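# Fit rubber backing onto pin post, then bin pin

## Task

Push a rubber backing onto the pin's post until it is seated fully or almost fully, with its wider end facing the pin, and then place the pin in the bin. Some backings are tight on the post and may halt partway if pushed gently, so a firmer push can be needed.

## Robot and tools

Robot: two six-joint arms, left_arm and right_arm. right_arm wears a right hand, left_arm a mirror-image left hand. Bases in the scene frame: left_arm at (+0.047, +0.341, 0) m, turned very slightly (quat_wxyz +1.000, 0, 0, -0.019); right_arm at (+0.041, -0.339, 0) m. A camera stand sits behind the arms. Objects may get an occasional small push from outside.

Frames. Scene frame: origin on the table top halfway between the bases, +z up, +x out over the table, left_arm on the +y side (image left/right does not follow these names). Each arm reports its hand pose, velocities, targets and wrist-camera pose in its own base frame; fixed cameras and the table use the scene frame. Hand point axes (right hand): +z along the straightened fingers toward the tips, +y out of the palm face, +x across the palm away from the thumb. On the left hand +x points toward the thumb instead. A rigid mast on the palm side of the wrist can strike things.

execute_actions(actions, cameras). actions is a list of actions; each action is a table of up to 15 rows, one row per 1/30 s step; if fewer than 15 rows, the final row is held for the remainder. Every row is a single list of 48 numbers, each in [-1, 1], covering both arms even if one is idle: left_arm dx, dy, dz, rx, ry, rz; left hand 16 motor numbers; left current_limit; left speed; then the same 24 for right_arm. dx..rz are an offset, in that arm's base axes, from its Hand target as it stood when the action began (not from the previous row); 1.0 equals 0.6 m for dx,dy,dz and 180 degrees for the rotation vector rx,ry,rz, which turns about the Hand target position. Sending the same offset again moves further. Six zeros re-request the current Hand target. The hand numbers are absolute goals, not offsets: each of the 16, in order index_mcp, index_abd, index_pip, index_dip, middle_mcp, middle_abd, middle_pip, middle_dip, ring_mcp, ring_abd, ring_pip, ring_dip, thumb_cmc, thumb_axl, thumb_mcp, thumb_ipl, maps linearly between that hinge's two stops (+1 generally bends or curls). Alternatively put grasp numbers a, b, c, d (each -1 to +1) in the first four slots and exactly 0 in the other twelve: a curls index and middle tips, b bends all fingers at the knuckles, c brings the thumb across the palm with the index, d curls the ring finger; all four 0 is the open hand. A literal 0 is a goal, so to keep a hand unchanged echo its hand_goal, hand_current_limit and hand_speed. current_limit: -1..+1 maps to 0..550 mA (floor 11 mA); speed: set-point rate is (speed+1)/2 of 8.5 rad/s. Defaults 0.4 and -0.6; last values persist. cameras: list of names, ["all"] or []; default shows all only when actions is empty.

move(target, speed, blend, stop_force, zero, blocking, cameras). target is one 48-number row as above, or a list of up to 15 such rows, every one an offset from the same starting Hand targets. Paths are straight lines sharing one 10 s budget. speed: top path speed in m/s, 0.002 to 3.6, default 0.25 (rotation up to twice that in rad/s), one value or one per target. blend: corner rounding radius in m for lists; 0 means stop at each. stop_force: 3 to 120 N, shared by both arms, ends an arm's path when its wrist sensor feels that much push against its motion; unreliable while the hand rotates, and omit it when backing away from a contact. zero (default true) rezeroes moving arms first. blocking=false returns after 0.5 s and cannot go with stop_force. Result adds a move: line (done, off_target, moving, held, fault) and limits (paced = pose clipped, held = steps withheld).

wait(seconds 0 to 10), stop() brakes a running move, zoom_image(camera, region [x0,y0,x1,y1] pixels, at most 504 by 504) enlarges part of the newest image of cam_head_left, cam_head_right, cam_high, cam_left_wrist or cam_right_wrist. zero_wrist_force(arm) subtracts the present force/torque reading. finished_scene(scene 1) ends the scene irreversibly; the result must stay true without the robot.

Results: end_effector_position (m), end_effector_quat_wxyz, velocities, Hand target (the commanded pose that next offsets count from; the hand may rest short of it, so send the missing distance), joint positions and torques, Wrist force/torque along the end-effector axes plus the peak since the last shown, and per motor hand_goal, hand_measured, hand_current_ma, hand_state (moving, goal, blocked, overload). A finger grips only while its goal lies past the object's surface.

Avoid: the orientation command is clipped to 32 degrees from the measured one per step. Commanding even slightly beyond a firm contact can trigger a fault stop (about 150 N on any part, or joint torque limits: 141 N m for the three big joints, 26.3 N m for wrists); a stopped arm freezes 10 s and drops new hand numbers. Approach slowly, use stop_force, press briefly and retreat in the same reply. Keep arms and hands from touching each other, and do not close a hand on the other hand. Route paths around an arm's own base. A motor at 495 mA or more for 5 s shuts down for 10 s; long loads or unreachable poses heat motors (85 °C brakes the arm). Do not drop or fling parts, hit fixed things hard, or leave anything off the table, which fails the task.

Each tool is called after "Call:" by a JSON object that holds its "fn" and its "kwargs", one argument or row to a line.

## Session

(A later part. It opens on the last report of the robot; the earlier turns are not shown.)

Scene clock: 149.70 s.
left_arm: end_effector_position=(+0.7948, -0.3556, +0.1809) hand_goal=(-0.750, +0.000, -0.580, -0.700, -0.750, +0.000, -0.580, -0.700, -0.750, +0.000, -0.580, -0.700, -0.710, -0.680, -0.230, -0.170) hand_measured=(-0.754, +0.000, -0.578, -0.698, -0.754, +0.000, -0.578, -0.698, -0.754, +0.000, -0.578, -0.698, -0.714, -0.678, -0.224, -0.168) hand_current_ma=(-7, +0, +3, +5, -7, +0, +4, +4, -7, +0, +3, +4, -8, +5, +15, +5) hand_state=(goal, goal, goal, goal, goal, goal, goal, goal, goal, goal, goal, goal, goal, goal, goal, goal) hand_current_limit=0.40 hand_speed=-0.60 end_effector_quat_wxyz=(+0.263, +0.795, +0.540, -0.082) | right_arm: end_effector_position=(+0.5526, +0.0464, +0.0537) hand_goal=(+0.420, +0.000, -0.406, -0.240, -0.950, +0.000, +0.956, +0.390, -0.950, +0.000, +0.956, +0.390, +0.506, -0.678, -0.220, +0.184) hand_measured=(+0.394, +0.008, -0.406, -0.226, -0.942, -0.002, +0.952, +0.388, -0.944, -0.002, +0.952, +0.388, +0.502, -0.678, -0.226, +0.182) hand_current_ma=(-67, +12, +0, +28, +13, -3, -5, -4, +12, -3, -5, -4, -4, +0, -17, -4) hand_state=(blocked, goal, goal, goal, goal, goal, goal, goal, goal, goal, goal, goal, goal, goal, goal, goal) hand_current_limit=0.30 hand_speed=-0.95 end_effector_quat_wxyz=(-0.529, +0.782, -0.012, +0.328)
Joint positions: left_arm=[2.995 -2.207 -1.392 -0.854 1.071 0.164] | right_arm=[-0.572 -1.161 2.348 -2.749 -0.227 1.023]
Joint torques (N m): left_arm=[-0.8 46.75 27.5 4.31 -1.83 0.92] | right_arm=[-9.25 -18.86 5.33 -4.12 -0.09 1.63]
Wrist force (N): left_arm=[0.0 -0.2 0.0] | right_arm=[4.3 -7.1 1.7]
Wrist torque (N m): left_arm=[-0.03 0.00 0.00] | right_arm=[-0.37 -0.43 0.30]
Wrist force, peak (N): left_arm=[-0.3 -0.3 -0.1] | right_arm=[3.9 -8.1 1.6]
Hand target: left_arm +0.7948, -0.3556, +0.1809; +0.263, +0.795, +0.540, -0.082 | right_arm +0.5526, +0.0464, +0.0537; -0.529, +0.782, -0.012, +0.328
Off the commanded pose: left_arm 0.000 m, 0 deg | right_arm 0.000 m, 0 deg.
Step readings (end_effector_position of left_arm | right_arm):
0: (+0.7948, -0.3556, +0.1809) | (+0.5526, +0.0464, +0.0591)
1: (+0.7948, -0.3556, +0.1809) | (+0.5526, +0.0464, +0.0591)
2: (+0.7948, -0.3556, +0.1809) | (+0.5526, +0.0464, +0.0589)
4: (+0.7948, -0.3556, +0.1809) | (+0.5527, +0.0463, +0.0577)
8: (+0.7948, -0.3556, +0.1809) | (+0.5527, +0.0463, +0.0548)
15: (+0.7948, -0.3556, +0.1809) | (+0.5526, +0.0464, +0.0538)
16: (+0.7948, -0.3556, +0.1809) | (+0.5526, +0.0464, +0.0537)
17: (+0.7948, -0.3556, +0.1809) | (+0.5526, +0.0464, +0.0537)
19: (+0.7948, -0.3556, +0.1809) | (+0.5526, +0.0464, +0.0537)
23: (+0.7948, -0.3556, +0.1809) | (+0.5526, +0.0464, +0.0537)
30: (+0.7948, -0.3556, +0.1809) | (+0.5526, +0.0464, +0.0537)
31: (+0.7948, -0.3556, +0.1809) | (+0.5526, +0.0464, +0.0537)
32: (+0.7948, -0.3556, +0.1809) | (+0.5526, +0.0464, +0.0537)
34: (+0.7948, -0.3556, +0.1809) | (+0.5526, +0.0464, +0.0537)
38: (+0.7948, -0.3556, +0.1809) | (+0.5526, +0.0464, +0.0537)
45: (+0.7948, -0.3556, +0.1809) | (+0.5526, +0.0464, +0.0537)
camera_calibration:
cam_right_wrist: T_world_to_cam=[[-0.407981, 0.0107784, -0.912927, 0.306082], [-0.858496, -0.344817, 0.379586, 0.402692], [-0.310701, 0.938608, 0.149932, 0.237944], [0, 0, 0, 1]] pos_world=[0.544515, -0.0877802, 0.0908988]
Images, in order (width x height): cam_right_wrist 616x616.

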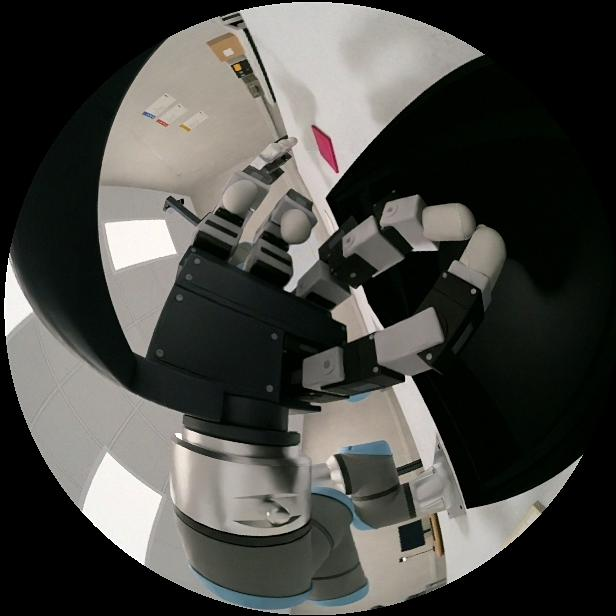

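Call:
{"fn": "execute_actions", "kwargs": {
  "actions": [
    [[0,0,0,0,0,0,0,0,0,0,0,0,0,0,0,0,0,0,0,0,0,0,0.4,-0.6,0,0,0.006,0,0,0,0.42,0,-0.405,-0.24,-0.95,0,0.956,0.391,-0.95,0,0.956,0.391,0.506,-0.677,-0.22,0.184,0.3,-0.95]]
  ],
  "cameras": ["cam_right_wrist"]
}}

Call:
{"fn": "zoom_image", "kwargs": {
  "camera": "cam_right_wrist",
  "region": [440, 180, 540, 280]
}}

Scene clock: 150.57 s.
left_arm: end_effector_position=(+0.7948, -0.3556, +0.1809) hand_goal=(-0.750, +0.000, -0.580, -0.700, -0.750, +0.000, -0.580, -0.700, -0.750, +0.000, -0.580, -0.700, -0.710, -0.680, -0.230, -0.170) hand_measured=(-0.754, +0.000, -0.578, -0.698, -0.754, +0.000, -0.578, -0.698, -0.754, +0.000, -0.578, -0.698, -0.714, -0.678, -0.224, -0.168) hand_current_ma=(-7, +0, +3, +5, -7, +0, +4, +4, -7, +0, +3, +4, -8, +5, +15, +5) hand_state=(goal, goal, goal, goal, goal, goal, goal, goal, goal, goal, goal, goal, goal, goal, goal, goal) hand_current_limit=0.40 hand_speed=-0.60 end_effector_quat_wxyz=(+0.263, +0.795, +0.540, -0.082) | right_arm: end_effector_position=(+0.5526, +0.0464, +0.0572) hand_goal=(+0.420, +0.000, -0.406, -0.240, -0.950, +0.000, +0.956, +0.390, -0.950, +0.000, +0.956, +0.390, +0.506, -0.678, -0.220, +0.184) hand_measured=(+0.400, +0.000, -0.408, -0.240, -0.942, -0.002, +0.952, +0.388, -0.944, -0.002, +0.952, +0.388, +0.502, -0.678, -0.226, +0.182) hand_current_ma=(-50, +1, -3, +0, +13, -3, -5, -4, +12, -3, -5, -4, -4, +0, -17, -4) hand_state=(blocked, goal, goal, goal, goal, goal, goal, goal, goal, goal, goal, goal, goal, goal, goal, goal) hand_current_limit=0.30 hand_speed=-0.95 end_effector_quat_wxyz=(-0.529, +0.782, -0.012, +0.328)
Joint positions: left_arm=[2.995 -2.207 -1.392 -0.854 1.071 0.164] | right_arm=[-0.572 -1.172 2.347 -2.737 -0.227 1.023]
Joint torques (N m): left_arm=[-0.78 47.11 27.43 4.43 -1.91 0.77] | right_arm=[-1.51 -34.71 -23.53 -0.42 2.25 -1.58]
Wrist force (N): left_arm=[-0.1 -0.3 0.0] | right_arm=[3.2 -3.1 0.9]
Wrist torque (N m): left_arm=[-0.04 0.02 -0.01] | right_arm=[-0.19 -0.39 0.36]
Wrist force, peak (N): left_arm=[-0.1 -0.3 -0.2] | right_arm=[4.1 -7.1 1.6]
Hand target: left_arm +0.7948, -0.3556, +0.1809; +0.263, +0.795, +0.540, -0.082 | right_arm +0.5526, +0.0464, +0.0573; -0.529, +0.782, -0.012, +0.328
Off the commanded pose: left_arm 0.000 m, 0 deg | right_arm 0.000 m, 0 deg.
Step readings (end_effector_position of left_arm | right_arm):
0: (+0.7948, -0.3556, +0.1809) | (+0.5526, +0.0464, +0.0537)
1: (+0.7948, -0.3556, +0.1809) | (+0.5526, +0.0464, +0.0537)
2: (+0.7948, -0.3556, +0.1809) | (+0.5526, +0.0464, +0.0539)
4: (+0.7948, -0.3556, +0.1809) | (+0.5525, +0.0464, +0.0552)
8: (+0.7948, -0.3556, +0.1809) | (+0.5525, +0.0464, +0.0567)
15: (+0.7948, -0.3556, +0.1809) | (+0.5526, +0.0464, +0.0572)
camera_calibration:
cam_right_wrist: T_world_to_cam=[[-0.407981, 0.0107784, -0.912927, 0.309369], [-0.858496, -0.344817, 0.379586, 0.401326], [-0.310701, 0.938608, 0.149932, 0.237404], [0, 0, 0, 1]] pos_world=[0.544515, -0.0877802, 0.0944988]
Images, in order (width x height): cam_right_wrist 616x616.

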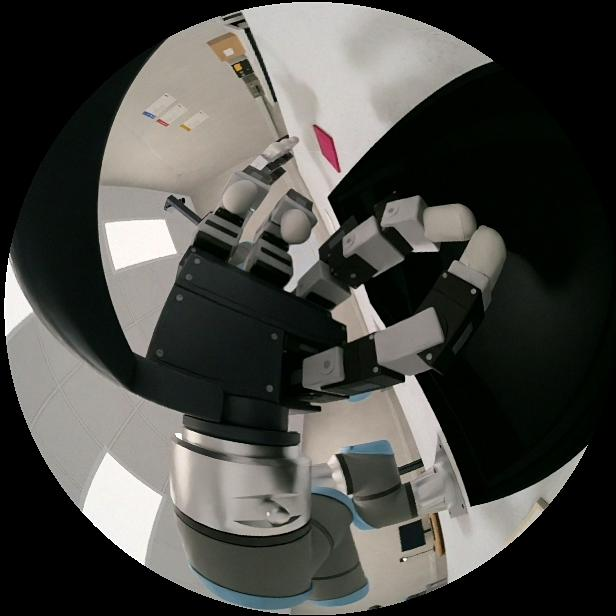

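Scaled by 5.040 from the camera's 616x616 image, which has a finer 880x880 frame.

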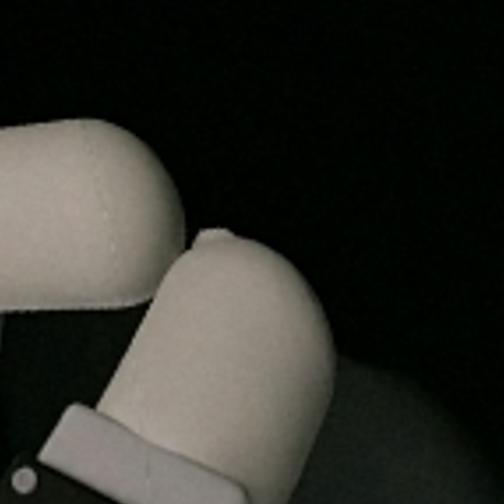

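Call:
{"fn": "execute_actions", "kwargs": {
  "actions": [
    [[0,0,0,0,0,0,0,0,0,0,0,0,0,0,0,0,0,0,0,0,0,0,0.4,-0.6,0,0,0.004,0,0,0,0.42,0,-0.405,-0.24,-0.95,0,0.956,0.391,-0.95,0,0.956,0.391,0.506,-0.677,-0.22,0.184,0.3,-0.95],[0,0,0,0,0,0,0,0,0,0,0,0,0,0,0,0,0,0,0,0,0,0,0.4,-0.6,0,0,0.008,0,0,0,0.42,0,-0.405,-0.24,-0.95,0,0.956,0.391,-0.95,0,0.956,0.391,0.506,-0.677,-0.22,0.184,0.3,-0.95]]
  ],
  "cameras": ["cam_right_wrist", "cam_high"]
}}

Call:
{"fn": "zoom_image", "kwargs": {
  "camera": "cam_right_wrist",
  "region": [440, 180, 540, 280]
}}

Call:
{"fn": "zoom_image", "kwargs": {
  "camera": "cam_high",
  "region": [140, 390, 190, 440]
}}

Scene clock: 151.60 s.
left_arm: end_effector_position=(+0.7948, -0.3556, +0.1809) hand_goal=(-0.750, +0.000, -0.580, -0.700, -0.750, +0.000, -0.580, -0.700, -0.750, +0.000, -0.580, -0.700, -0.710, -0.680, -0.230, -0.170) hand_measured=(-0.754, +0.000, -0.578, -0.698, -0.754, +0.000, -0.578, -0.698, -0.754, +0.000, -0.578, -0.698, -0.714, -0.678, -0.224, -0.168) hand_current_ma=(-7, +0, +3, +5, -7, +0, +4, +4, -7, +0, +3, +4, -8, +5, +15, +5) hand_state=(goal, goal, goal, goal, goal, goal, goal, goal, goal, goal, goal, goal, goal, goal, goal, goal) hand_current_limit=0.40 hand_speed=-0.60 end_effector_quat_wxyz=(+0.263, +0.795, +0.540, -0.082) | right_arm: end_effector_position=(+0.5526, +0.0464, +0.0621) hand_goal=(+0.420, +0.000, -0.406, -0.240, -0.950, +0.000, +0.956, +0.390, -0.950, +0.000, +0.956, +0.390, +0.506, -0.678, -0.220, +0.184) hand_measured=(+0.416, +0.000, -0.408, -0.240, -0.942, -0.002, +0.952, +0.388, -0.944, -0.002, +0.952, +0.388, +0.502, -0.678, -0.222, +0.182) hand_current_ma=(-8, +1, -3, +0, +13, -3, -5, -4, +12, -3, -5, -4, -4, +0, -3, -4) hand_state=(goal, goal, goal, goal, goal, goal, goal, goal, goal, goal, goal, goal, goal, goal, goal, goal) hand_current_limit=0.30 hand_speed=-0.95 end_effector_quat_wxyz=(-0.529, +0.782, -0.012, +0.328)
Joint positions: left_arm=[2.995 -2.207 -1.392 -0.854 1.071 0.164] | right_arm=[-0.572 -1.186 2.346 -2.722 -0.227 1.023]
Joint torques (N m): left_arm=[-0.63 46.69 26.82 4.37 -1.8 0.85] | right_arm=[7.52 -35.82 -23.5 -0.58 1.92 -1.36]
Wrist force (N): left_arm=[-0.1 -0.1 0.1] | right_arm=[3.3 -2.7 0.5]
Wrist torque (N m): left_arm=[-0.03 0.02 -0.01] | right_arm=[-0.10 -0.40 0.40]
Wrist force, peak (N): left_arm=[-0.2 -0.3 -0.2] | right_arm=[3.5 -2.9 0.8]
Hand target: left_arm +0.7948, -0.3556, +0.1809; +0.263, +0.795, +0.540, -0.082 | right_arm +0.5526, +0.0464, +0.0621; -0.529, +0.782, -0.012, +0.328
Off the commanded pose: left_arm 0.000 m, 0 deg | right_arm 0.000 m, 0 deg.
Step readings (end_effector_position of left_arm | right_arm):
0: (+0.7948, -0.3556, +0.1809) | (+0.5526, +0.0464, +0.0573)
1: (+0.7948, -0.3556, +0.1809) | (+0.5526, +0.0464, +0.0573)
2: (+0.7948, -0.3556, +0.1809) | (+0.5526, +0.0464, +0.0574)
4: (+0.7948, -0.3556, +0.1809) | (+0.5526, +0.0463, +0.0590)
8: (+0.7948, -0.3556, +0.1809) | (+0.5526, +0.0463, +0.0613)
15: (+0.7948, -0.3556, +0.1809) | (+0.5526, +0.0464, +0.0620)
camera_calibration:
cam_right_wrist: T_world_to_cam=[[-0.407981, 0.0107784, -0.912927, 0.313751], [-0.858496, -0.344817, 0.379586, 0.399504], [-0.310701, 0.938608, 0.149932, 0.236685], [0, 0, 0, 1]] pos_world=[0.544515, -0.0877802, 0.0992988]
Images, in order (width x height): cam_high 504x504, cam_right_wrist 616x616.

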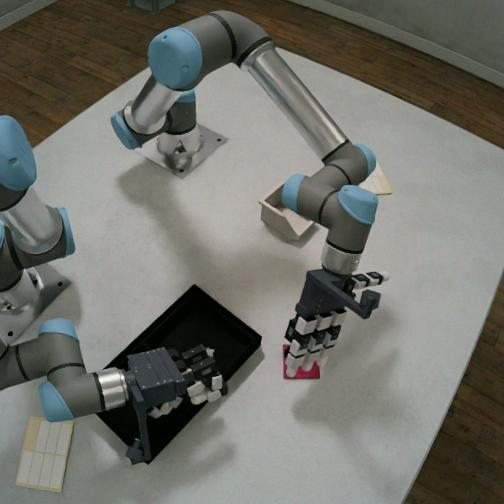

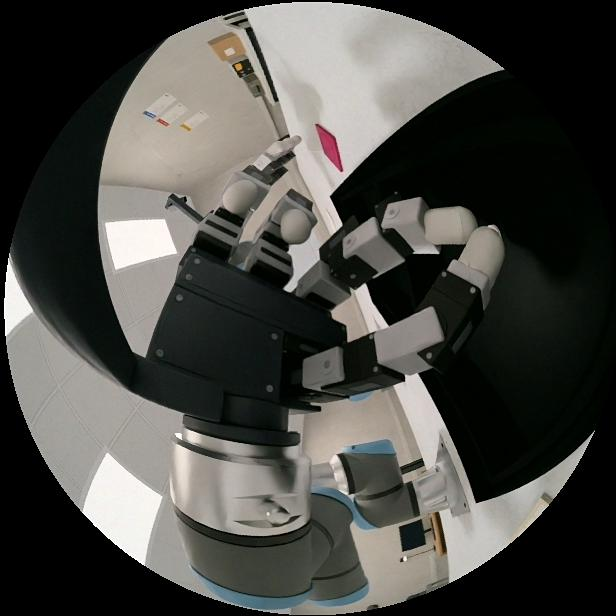

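Scaled by 5.040 from the camera's 616x616 image, which has a finer 880x880 frame.

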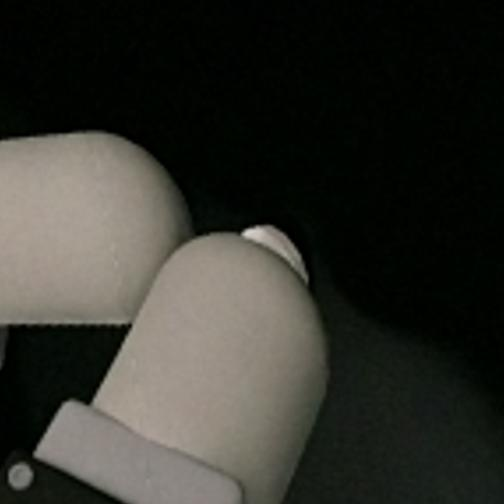

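Scaled by 10.080 from the camera's 504x504 image, which has a finer 720x720 frame.

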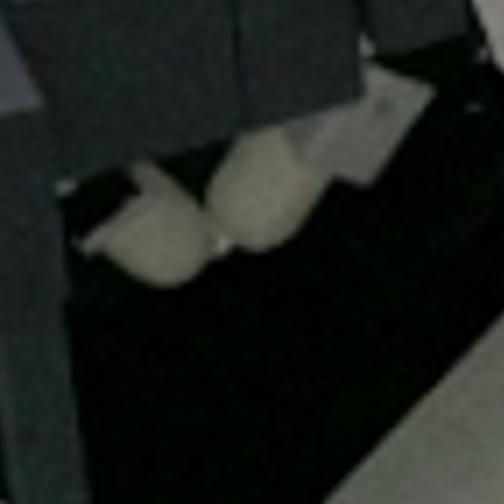

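Call:
{"fn": "move", "kwargs": {
  "target": [0,0,0,0,0,0,0,0,0,0,0,0,0,0,0,0,0,0,0,0,0,0,0.4,-0.6,0,0,0.16,0,0,0,0.342,0,-0.46,-0.058,-0.95,0,0.956,0.391,-0.95,0,0.956,0.391,0.506,-0.677,-0.207,0.044,0.3,-0.6],
  "speed": 0.15
}}

Call:
{"fn": "move", "kwargs": {
  "target": [0,0,0,0,0,0,0,0,0,0,0,0,0,0,0,0,0,0,0,0,0,0,0.4,-0.6,-0.2743,-0.019,0.01,0.0297,0.2737,-0.3938,-1,0,-1,-1,-0.918,0,-0.927,-0.928,-0.918,0,-0.927,-0.928,-0.71,-0.68,-0.23,-0.17,0.3,-0.5],
  "speed": 0.25,
  "cameras": ["all"]
}}

Scene clock: 156.83 s.
left_arm: end_effector_position=(+0.7948, -0.3556, +0.1809) hand_goal=(-0.750, +0.000, -0.580, -0.700, -0.750, +0.000, -0.580, -0.700, -0.750, +0.000, -0.580, -0.700, -0.710, -0.680, -0.230, -0.170) hand_measured=(-0.754, +0.000, -0.578, -0.698, -0.754, +0.000, -0.578, -0.698, -0.754, +0.000, -0.578, -0.698, -0.714, -0.678, -0.224, -0.168) hand_current_ma=(-7, +0, +3, +5, -7, +0, +4, +4, -7, +0, +3, +4, -8, +5, +15, +5) hand_state=(goal, goal, goal, goal, goal, goal, goal, goal, goal, goal, goal, goal, goal, goal, goal, goal) hand_current_limit=0.40 hand_speed=-0.60 end_effector_quat_wxyz=(+0.263, +0.795, +0.540, -0.082) | right_arm: end_effector_position=(+0.5526, +0.0464, +0.1581) hand_goal=(+0.342, +0.000, -0.460, -0.058, -0.950, +0.000, +0.956, +0.390, -0.950, +0.000, +0.956, +0.390, +0.506, -0.678, -0.208, +0.044) hand_measured=(+0.344, +0.000, -0.458, -0.062, -0.942, -0.002, +0.952, +0.388, -0.944, -0.002, +0.952, +0.388, +0.502, -0.678, -0.210, +0.046) hand_current_ma=(+3, +1, +3, -5, +13, -3, -5, -4, +12, -3, -5, -4, -4, +0, -3, +3) hand_state=(goal, goal, goal, goal, goal, goal, goal, goal, goal, goal, goal, goal, goal, goal, goal, goal) hand_current_limit=0.30 hand_speed=-0.60 end_effector_quat_wxyz=(-0.529, +0.782, -0.012, +0.328)
Joint positions: left_arm=[2.995 -2.207 -1.392 -0.854 1.071 0.164] | right_arm=[-0.572 -1.444 2.282 -2.402 -0.227 1.025]
Joint torques (N m): left_arm=[-0.84 47.25 27.96 4.57 -2.02 0.86] | right_arm=[-12.37 -30.48 -30.26 -0.27 2.72 -1.58]
Wrist force (N): left_arm=[-0.2 -0.2 0.1] | right_arm=[3.0 -2.5 0.7]
Wrist torque (N m): left_arm=[-0.03 0.03 -0.01] | right_arm=[-0.11 -0.37 0.37]
Wrist force, peak (N): left_arm=[-0.1 -0.5 0.1] | right_arm=[3.7 -4.0 0.5]
Hand target: left_arm +0.7948, -0.3556, +0.1809; +0.263, +0.795, +0.540, -0.082 | right_arm +0.5526, +0.0464, +0.1581; -0.529, +0.782, -0.012, +0.328
Off the commanded pose: left_arm 0.000 m, 0 deg | right_arm 0.000 m, 0 deg.
move: done

Scene clock: 160.47 s.
left_arm: end_effector_position=(+0.7948, -0.3556, +0.1809) hand_goal=(-0.750, +0.000, -0.580, -0.700, -0.750, +0.000, -0.580, -0.700, -0.750, +0.000, -0.580, -0.700, -0.710, -0.680, -0.230, -0.170) hand_measured=(-0.754, +0.000, -0.578, -0.698, -0.754, +0.000, -0.578, -0.698, -0.754, +0.000, -0.578, -0.698, -0.714, -0.678, -0.224, -0.168) hand_current_ma=(-7, +0, +3, +5, -7, +0, +4, +4, -7, +0, +3, +4, -8, +5, +15, +5) hand_state=(goal, goal, goal, goal, goal, goal, goal, goal, goal, goal, goal, goal, goal, goal, goal, goal) hand_current_limit=0.40 hand_speed=-0.60 end_effector_quat_wxyz=(+0.263, +0.795, +0.540, -0.082) | right_arm: end_effector_position=(+0.3880, +0.0350, +0.1641) hand_goal=(-1.000, +0.000, -1.000, -1.000, -0.918, +0.000, -0.928, -0.928, -0.918, +0.000, -0.928, -0.928, -0.710, -0.680, -0.230, -0.170) hand_measured=(-0.980, +0.000, -0.994, -0.996, -0.910, -0.002, -0.922, -0.926, -0.912, -0.002, -0.922, -0.924, -0.696, -0.678, -0.226, -0.168) hand_current_ma=(+52, +1, +10, +4, +15, -3, +12, +4, +13, -3, +11, +5, +30, +2, +7, +4) hand_state=(blocked, goal, goal, goal, goal, goal, goal, goal, goal, goal, goal, goal, goal, goal, goal, goal) hand_current_limit=0.30 hand_speed=-0.50 end_effector_quat_wxyz=(-0.230, +0.669, -0.669, +0.230)
Joint positions: left_arm=[2.995 -2.207 -1.392 -0.854 1.071 0.164] | right_arm=[-0.399 -1.837 2.475 -2.832 -1.329 2.82]
Joint torques (N m): left_arm=[-0.67 46.97 27.67 4.51 -1.87 0.92] | right_arm=[13 -16.83 -32.62 -1.21 -1.12 1.64]
Wrist force (N): left_arm=[-0.1 -0.2 0.0] | right_arm=[2.1 -2.4 -0.2]
Wrist torque (N m): left_arm=[-0.03 0.02 0.00] | right_arm=[-0.19 -0.31 0.10]
Wrist force, peak (N): left_arm=[-0.3 -0.1 -0.3] | right_arm=[3.4 -2.9 0.4]
Hand target: left_arm +0.7948, -0.3556, +0.1809; +0.263, +0.795, +0.540, -0.082 | right_arm +0.3880, +0.0350, +0.1641; -0.230, +0.669, -0.669, +0.230
Off the commanded pose: left_arm 0.000 m, 0 deg | right_arm 0.000 m, 0 deg.
move: done
camera_calibration:
cam_right_wrist: T_world_to_cam=[[-0.493055, 0.780465, -0.38441, 0.259208], [-0.151644, 0.35799, 0.921329, -0.172101], [0.85668, 0.512559, -0.0581558, -0.223005], [0, 0, 0, 1]] pos_world=[0.29275, -0.0263891, 0.245235]

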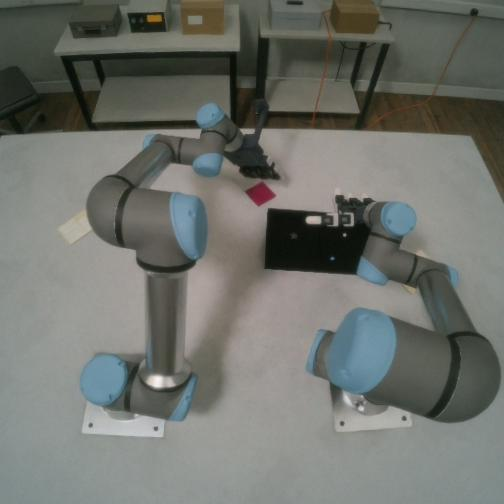

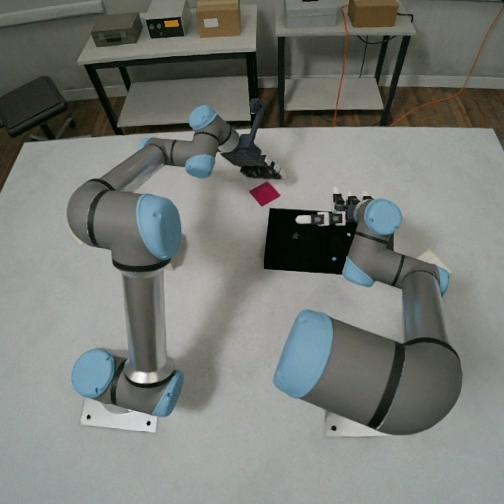

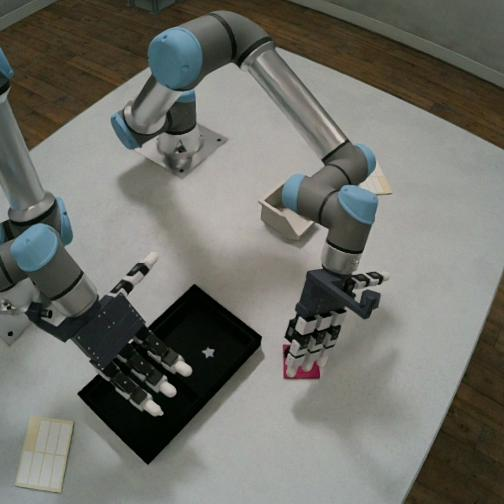

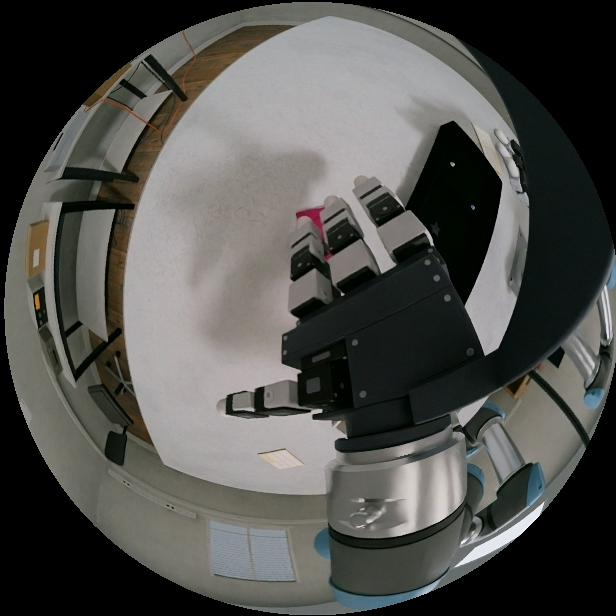

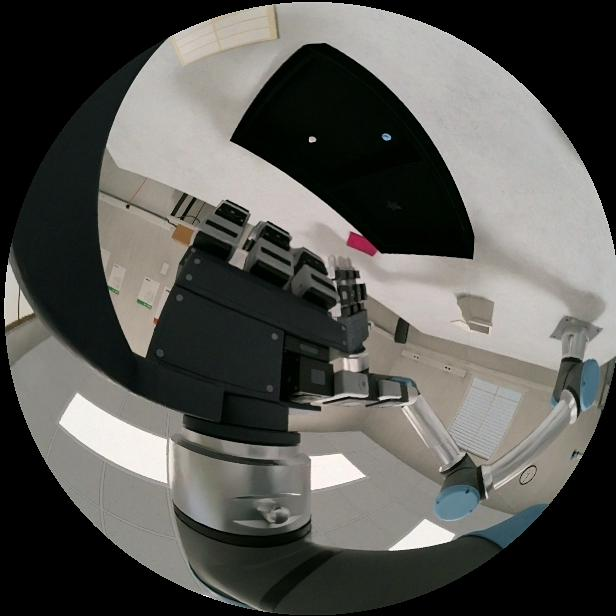

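Call:
{"fn": "zoom_image", "kwargs": {
  "camera": "cam_high",
  "region": [80, 320, 220, 460]
}}

Call:
{"fn": "zoom_image", "kwargs": {
  "camera": "cam_right_wrist",
  "region": [180, 100, 380, 300]
}}

Call:
{"fn": "zoom_image", "kwargs": {
  "camera": "cam_head_right",
  "region": [280, 170, 400, 290]
}}

Scaled by 3.600 from the camera's 504x504 image, which has a finer 720x720 frame.

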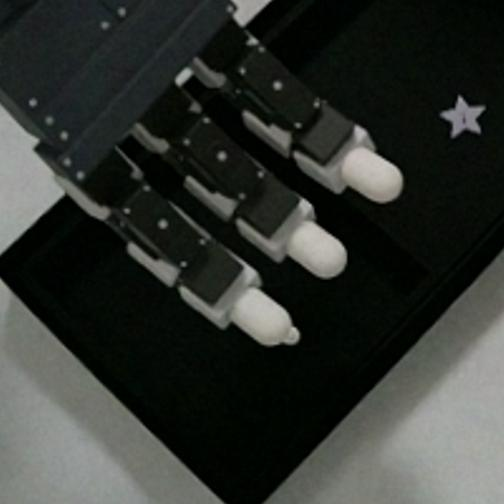

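Scaled by 2.520 from the camera's 616x616 image, which has a finer 880x880 frame.

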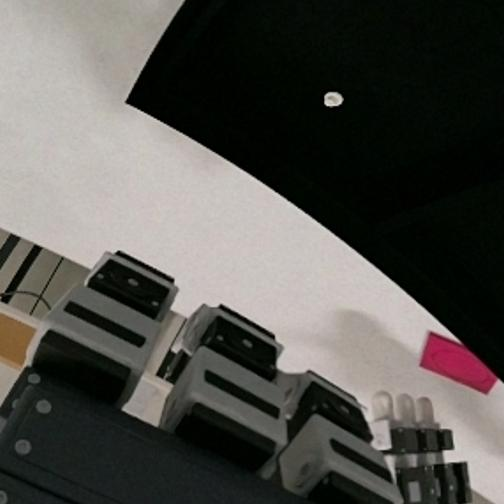

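Scaled by 4.200 from the camera's 504x504 image, which has a finer 720x720 frame.

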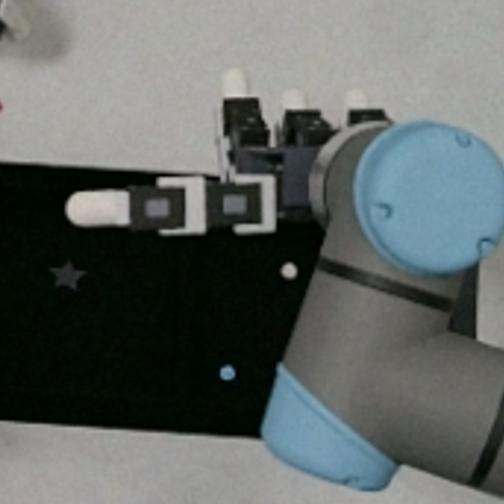

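Call:
{"fn": "move", "kwargs": {
  "target": [0,0,0,0,0,0,0,0,0,0,0,0,0,0,0,0,0,0,0,0,0,0,0.4,-0.6,-0.0083,0,-0.2,0,0,0,-1,0,-1,-1,-0.918,0,-0.927,-0.928,-0.918,0,-0.927,-0.928,-0.71,-0.68,-0.23,-0.17,0.3,-0.5],
  "speed": 0.12,
  "cameras": ["cam_high","cam_right_wrist"]
}}

Call:
{"fn": "zoom_image", "kwargs": {
  "camera": "cam_high",
  "region": [100, 350, 200, 450]
}}

Call:
{"fn": "zoom_image", "kwargs": {
  "camera": "cam_right_wrist",
  "region": [190, 130, 310, 250]
}}

Scene clock: 163.97 s.
left_arm: end_effector_position=(+0.7948, -0.3556, +0.1809) hand_goal=(-0.750, +0.000, -0.580, -0.700, -0.750, +0.000, -0.580, -0.700, -0.750, +0.000, -0.580, -0.700, -0.710, -0.680, -0.230, -0.170) hand_measured=(-0.754, +0.000, -0.578, -0.698, -0.754, +0.000, -0.578, -0.698, -0.754, +0.000, -0.578, -0.698, -0.714, -0.678, -0.224, -0.168) hand_current_ma=(-7, +0, +3, +5, -7, +0, +4, +4, -7, +0, +3, +4, -8, +5, +15, +5) hand_state=(goal, goal, goal, goal, goal, goal, goal, goal, goal, goal, goal, goal, goal, goal, goal, goal) hand_current_limit=0.40 hand_speed=-0.60 end_effector_quat_wxyz=(+0.263, +0.795, +0.540, -0.082) | right_arm: end_effector_position=(+0.3830, +0.0350, +0.0441) hand_goal=(-1.000, +0.000, -1.000, -1.000, -0.918, +0.000, -0.928, -0.928, -0.918, +0.000, -0.928, -0.928, -0.710, -0.680, -0.230, -0.170) hand_measured=(-0.980, +0.000, -0.994, -0.996, -0.910, -0.002, -0.922, -0.926, -0.912, -0.002, -0.922, -0.924, -0.698, -0.678, -0.226, -0.168) hand_current_ma=(+50, +1, +10, +4, +16, -3, +11, +4, +13, -3, +11, +5, +27, +2, +7, +4) hand_state=(goal, goal, goal, goal, goal, goal, goal, goal, goal, goal, goal, goal, goal, goal, goal, goal) hand_current_limit=0.30 hand_speed=-0.50 end_effector_quat_wxyz=(-0.230, +0.669, -0.669, +0.230)
Joint positions: left_arm=[2.995 -2.207 -1.392 -0.854 1.071 0.164] | right_arm=[-0.406 -1.444 2.639 -3.388 -1.325 2.815]
Joint torques (N m): left_arm=[-0.14 47.5 27.59 4.52 -1.96 1.02] | right_arm=[12.96 -8.87 3.93 -4.78 -0.77 1.77]
Wrist force (N): left_arm=[-0.1 -0.2 -0.2] | right_arm=[1.9 -2.3 -0.6]
Wrist torque (N m): left_arm=[-0.02 0.01 -0.01] | right_arm=[-0.15 -0.26 0.10]
Wrist force, peak (N): left_arm=[-0.2 -0.5 -0.1] | right_arm=[2.0 -3.2 -0.5]
Hand target: left_arm +0.7948, -0.3556, +0.1809; +0.263, +0.795, +0.540, -0.082 | right_arm +0.3830, +0.0350, +0.0441; -0.230, +0.669, -0.669, +0.230
Off the commanded pose: left_arm 0.000 m, 0 deg | right_arm 0.000 m, 0 deg.
move: done
camera_calibration:
cam_right_wrist: T_world_to_cam=[[-0.492972, 0.780598, -0.384246, 0.210611], [-0.151322, 0.357984, 0.921385, -0.0624924], [0.856785, 0.512361, -0.0583544, -0.225705], [0, 0, 0, 1]] pos_world=[0.287749, -0.0263889, 0.125335]
Images, in order (width x height): cam_high 504x504, cam_right_wrist 616x616.

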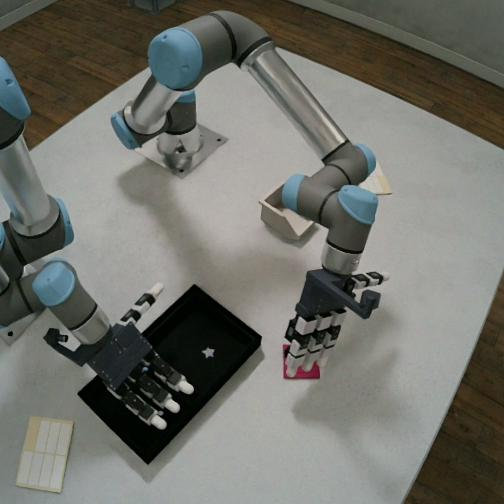

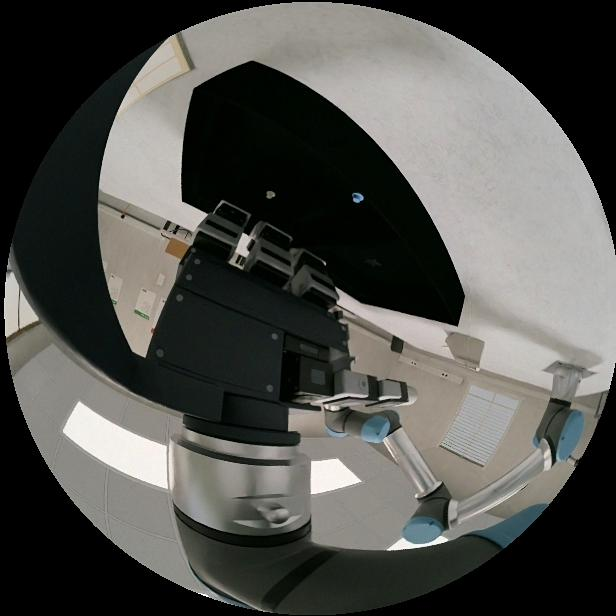

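Scaled by 5.040 from the camera's 504x504 image, which has a finer 720x720 frame.

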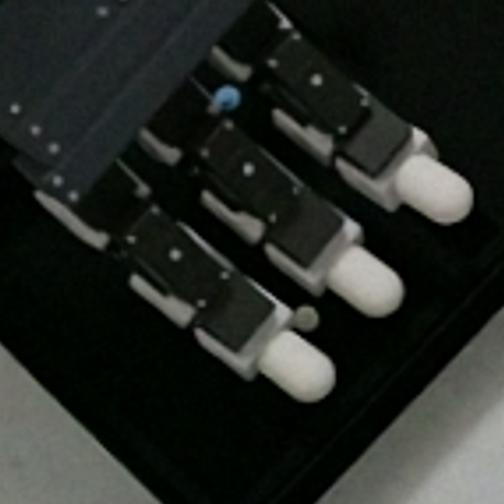

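Scaled by 4.200 from the camera's 616x616 image, which has a finer 880x880 frame.

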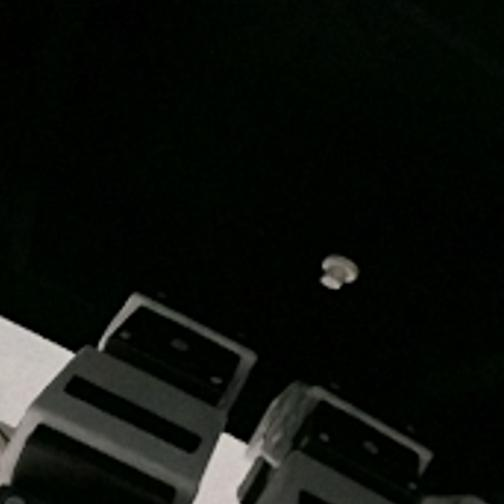

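Call:
{"fn": "move", "kwargs": {
  "target": [0,0,0,0,0,0,0,0,0,0,0,0,0,0,0,0,0,0,0,0,0,0,0.4,-0.6,0,0,-0.055,0,0,0,-1,0,-1,-1,-0.918,0,-0.927,-0.928,-0.918,0,-0.927,-0.928,-0.71,-0.68,-0.23,-0.17,0.3,-0.5],
  "speed": 0.06,
  "stop_force": 8,
  "cameras": ["cam_high","cam_right_wrist"]
}}

Call:
{"fn": "zoom_image", "kwargs": {
  "camera": "cam_high",
  "region": [120, 370, 200, 450]
}}

Call:
{"fn": "zoom_image", "kwargs": {
  "camera": "cam_right_wrist",
  "region": [190, 150, 310, 270]
}}

Scene clock: 166.40 s.
left_arm: end_effector_position=(+0.7948, -0.3556, +0.1809) hand_goal=(-0.750, +0.000, -0.580, -0.700, -0.750, +0.000, -0.580, -0.700, -0.750, +0.000, -0.580, -0.700, -0.710, -0.680, -0.230, -0.170) hand_measured=(-0.754, +0.000, -0.578, -0.698, -0.754, +0.000, -0.578, -0.698, -0.754, +0.000, -0.578, -0.698, -0.714, -0.678, -0.224, -0.168) hand_current_ma=(-7, +0, +3, +5, -7, +0, +4, +4, -7, +0, +3, +4, -8, +5, +15, +5) hand_state=(goal, goal, goal, goal, goal, goal, goal, goal, goal, goal, goal, goal, goal, goal, goal, goal) hand_current_limit=0.40 hand_speed=-0.60 end_effector_quat_wxyz=(+0.263, +0.795, +0.540, -0.082) | right_arm: end_effector_position=(+0.3830, +0.0350, +0.0111) hand_goal=(-1.000, +0.000, -1.000, -1.000, -0.918, +0.000, -0.928, -0.928, -0.918, +0.000, -0.928, -0.928, -0.710, -0.680, -0.230, -0.170) hand_measured=(-0.994, +0.006, -1.000, -0.998, -0.910, -0.002, -0.922, -0.926, -0.912, -0.002, -0.922, -0.924, -0.698, -0.678, -0.226, -0.168) hand_current_ma=(+11, +10, +0, +2, +16, -3, +11, +4, +13, -3, +11, +5, +27, +2, +7, +4) hand_state=(goal, goal, goal, goal, goal, goal, goal, goal, goal, goal, goal, goal, goal, goal, goal, goal) hand_current_limit=0.30 hand_speed=-0.50 end_effector_quat_wxyz=(-0.230, +0.669, -0.669, +0.230)
Joint positions: left_arm=[2.995 -2.207 -1.392 -0.854 1.071 0.164] | right_arm=[-0.406 -1.287 2.656 -3.562 -1.325 2.815]
Joint torques (N m): left_arm=[-0.56 46.76 27.34 4.5 -1.79 0.97] | right_arm=[13.31 -11.99 6.99 -4.67 -0.79 1.88]
Wrist force (N): left_arm=[0.0 -0.2 -0.2] | right_arm=[2.5 -2.4 -0.6]
Wrist torque (N m): left_arm=[-0.01 -0.01 0.00] | right_arm=[-0.13 -0.28 0.15]
Wrist force, peak (N): left_arm=[-0.1 -0.6 0.0] | right_arm=[3.1 -2.6 -1.0]
Hand target: left_arm +0.7948, -0.3556, +0.1809; +0.263, +0.795, +0.540, -0.082 | right_arm +0.3830, +0.0350, +0.0111; -0.230, +0.669, -0.669, +0.230
Off the commanded pose: left_arm 0.000 m, 0 deg | right_arm 0.000 m, 0 deg.
move: done
camera_calibration:
cam_right_wrist: T_world_to_cam=[[-0.492939, 0.780618, -0.384249, 0.197883], [-0.151401, 0.357937, 0.92139, -0.0319734], [0.85679, 0.512364, -0.0582548, -0.227647], [0, 0, 0, 1]] pos_world=[0.287749, -0.0263888, 0.092235]
Images, in order (width x height): cam_high 504x504, cam_right_wrist 616x616.

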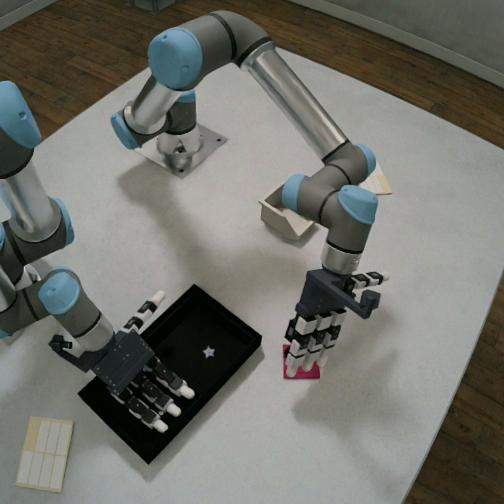

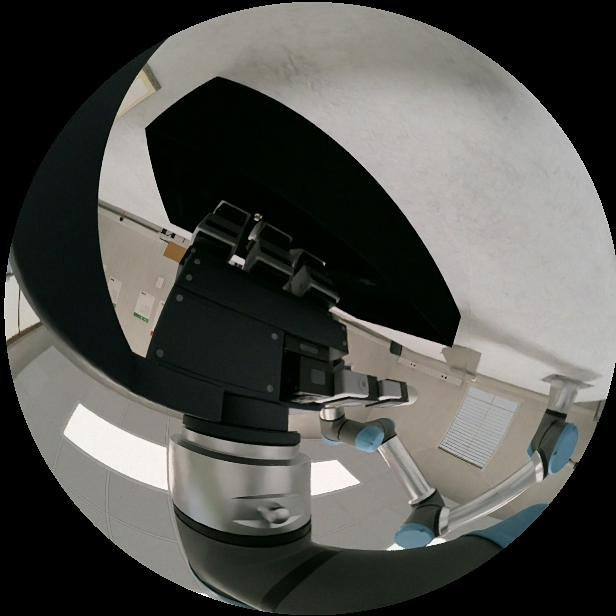

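Scaled by 6.300 from the camera's 504x504 image, which has a finer 720x720 frame.

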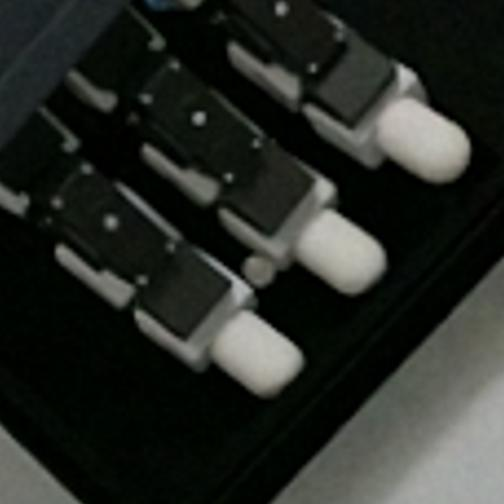

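Scaled by 4.200 from the camera's 616x616 image, which has a finer 880x880 frame.

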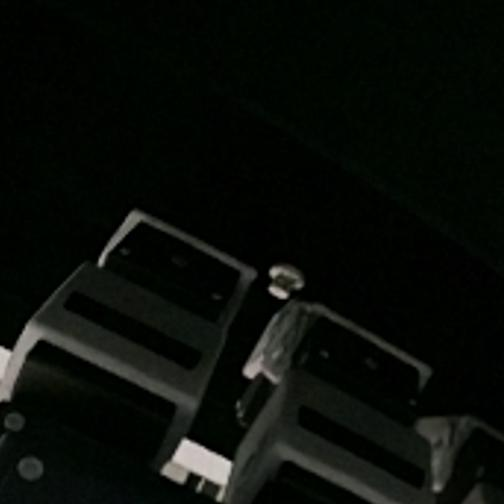

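Call:
{"fn": "zoom_image", "kwargs": {
  "camera": "cam_high",
  "region": [130, 330, 230, 430]
}}

Call:
{"fn": "zoom_image", "kwargs": {
  "camera": "cam_right_wrist",
  "region": [220, 190, 400, 330]
}}

Scaled by 5.040 from the camera's 504x504 image, which has a finer 720x720 frame.

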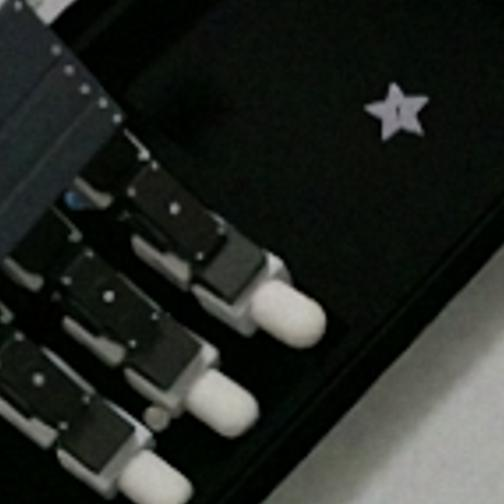

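Scaled by 2.800 from the camera's 616x616 image, which has a finer 880x880 frame.

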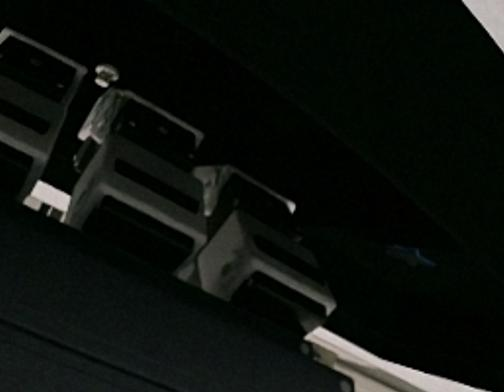

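Call:
{"fn": "move", "kwargs": {
  "target": [0,0,0,0,0,0,0,0,0,0,0,0,0,0,0,0,0,0,0,0,0,0,0.4,-0.6,0,0,-0.0285,0,0,0,-1,0.08,-1,-1,-0.918,0,-0.927,-0.928,-0.918,0,-0.927,-0.928,-0.71,-0.68,-0.23,-0.17,0.3,-0.5],
  "speed": 0.01,
  "stop_force": 4,
  "cameras": ["cam_high","cam_right_wrist"]
}}

Call:
{"fn": "zoom_image", "kwargs": {
  "camera": "cam_high",
  "region": [120, 370, 200, 450]
}}

Call:
{"fn": "zoom_image", "kwargs": {
  "camera": "cam_right_wrist",
  "region": [190, 150, 310, 270]
}}

Scene clock: 169.27 s.
left_arm: end_effector_position=(+0.7948, -0.3556, +0.1809) hand_goal=(-0.750, +0.000, -0.580, -0.700, -0.750, +0.000, -0.580, -0.700, -0.750, +0.000, -0.580, -0.700, -0.710, -0.680, -0.230, -0.170) hand_measured=(-0.754, +0.000, -0.578, -0.698, -0.754, +0.000, -0.578, -0.698, -0.754, +0.000, -0.578, -0.698, -0.714, -0.678, -0.224, -0.168) hand_current_ma=(-7, +0, +3, +5, -7, +0, +4, +4, -7, +0, +3, +4, -8, +5, +15, +5) hand_state=(goal, goal, goal, goal, goal, goal, goal, goal, goal, goal, goal, goal, goal, goal, goal, goal) hand_current_limit=0.40 hand_speed=-0.60 end_effector_quat_wxyz=(+0.263, +0.795, +0.540, -0.082) | right_arm: end_effector_position=(+0.3830, +0.0350, +0.0008) hand_goal=(-1.000, +0.080, -1.000, -1.000, -0.918, +0.000, -0.928, -0.928, -0.918, +0.000, -0.928, -0.928, -0.710, -0.680, -0.230, -0.170) hand_measured=(-0.992, +0.076, -1.000, -0.998, -0.924, -0.002, -0.934, -0.926, -0.922, -0.002, -0.934, -0.926, -0.698, -0.678, -0.226, -0.168) hand_current_ma=(+14, -4, +0, +2, -11, -2, -10, +2, -8, -3, -8, +2, +27, +2, +7, +4) hand_state=(goal, goal, goal, goal, goal, goal, goal, goal, goal, goal, goal, goal, goal, goal, goal, goal) hand_current_limit=0.30 hand_speed=-0.50 end_effector_quat_wxyz=(-0.230, +0.669, -0.669, +0.230)
Joint positions: left_arm=[2.995 -2.207 -1.392 -0.854 1.071 0.164] | right_arm=[-0.406 -1.236 2.658 -3.615 -1.325 2.815]
Joint torques (N m): left_arm=[-1.25 46.96 28.77 4.48 -1.89 1.08] | right_arm=[10.92 -27.93 -7.11 -0.59 -0.77 -0.82]
Wrist force (N): left_arm=[-0.1 -0.2 -0.2] | right_arm=[1.9 -3.6 -1.1]
Wrist torque (N m): left_arm=[-0.02 0.01 0.00] | right_arm=[-0.02 -0.28 0.02]
Wrist force, peak (N): left_arm=[-0.2 -0.5 0.1] | right_arm=[1.4 -3.5 -4.7]
Hand target: left_arm +0.7948, -0.3556, +0.1809; +0.263, +0.795, +0.540, -0.082 | right_arm +0.3830, +0.0350, +0.0008; -0.230, +0.669, -0.669, +0.230 (not the last commanded pose)
Off the commanded pose: left_arm 0.000 m, 0 deg | right_arm 0.007 m, 0 deg.
move: contact (right_arm)
camera_calibration:
cam_right_wrist: T_world_to_cam=[[-0.492979, 0.780616, -0.384202, 0.193972], [-0.151298, 0.357945, 0.921403, -0.0226058], [0.856785, 0.512361, -0.058354, -0.228231], [0, 0, 0, 1]] pos_world=[0.287749, -0.0263888, 0.082035]
Images, in order (width x height): cam_high 504x504, cam_right_wrist 616x616.

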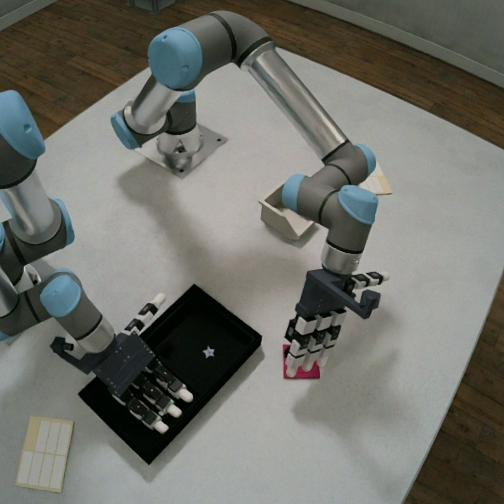

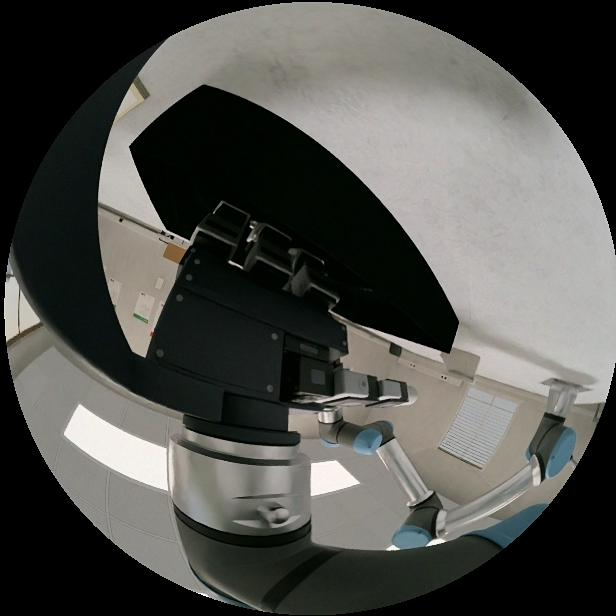

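Scaled by 6.300 from the camera's 504x504 image, which has a finer 720x720 frame.

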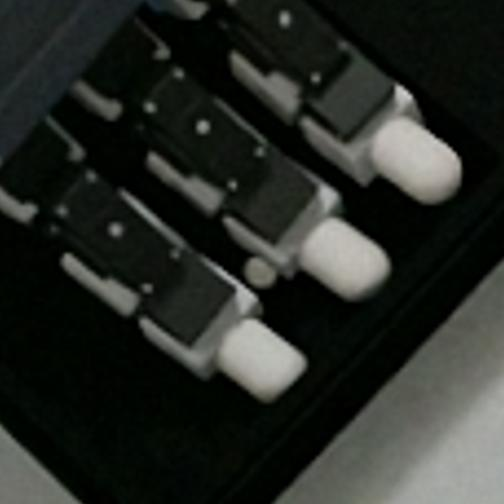

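Scaled by 4.200 from the camera's 616x616 image, which has a finer 880x880 frame.

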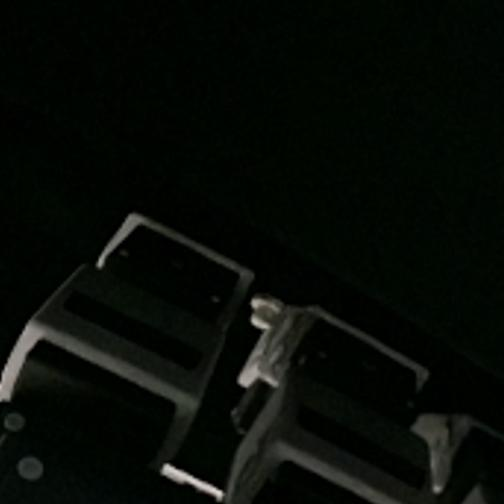

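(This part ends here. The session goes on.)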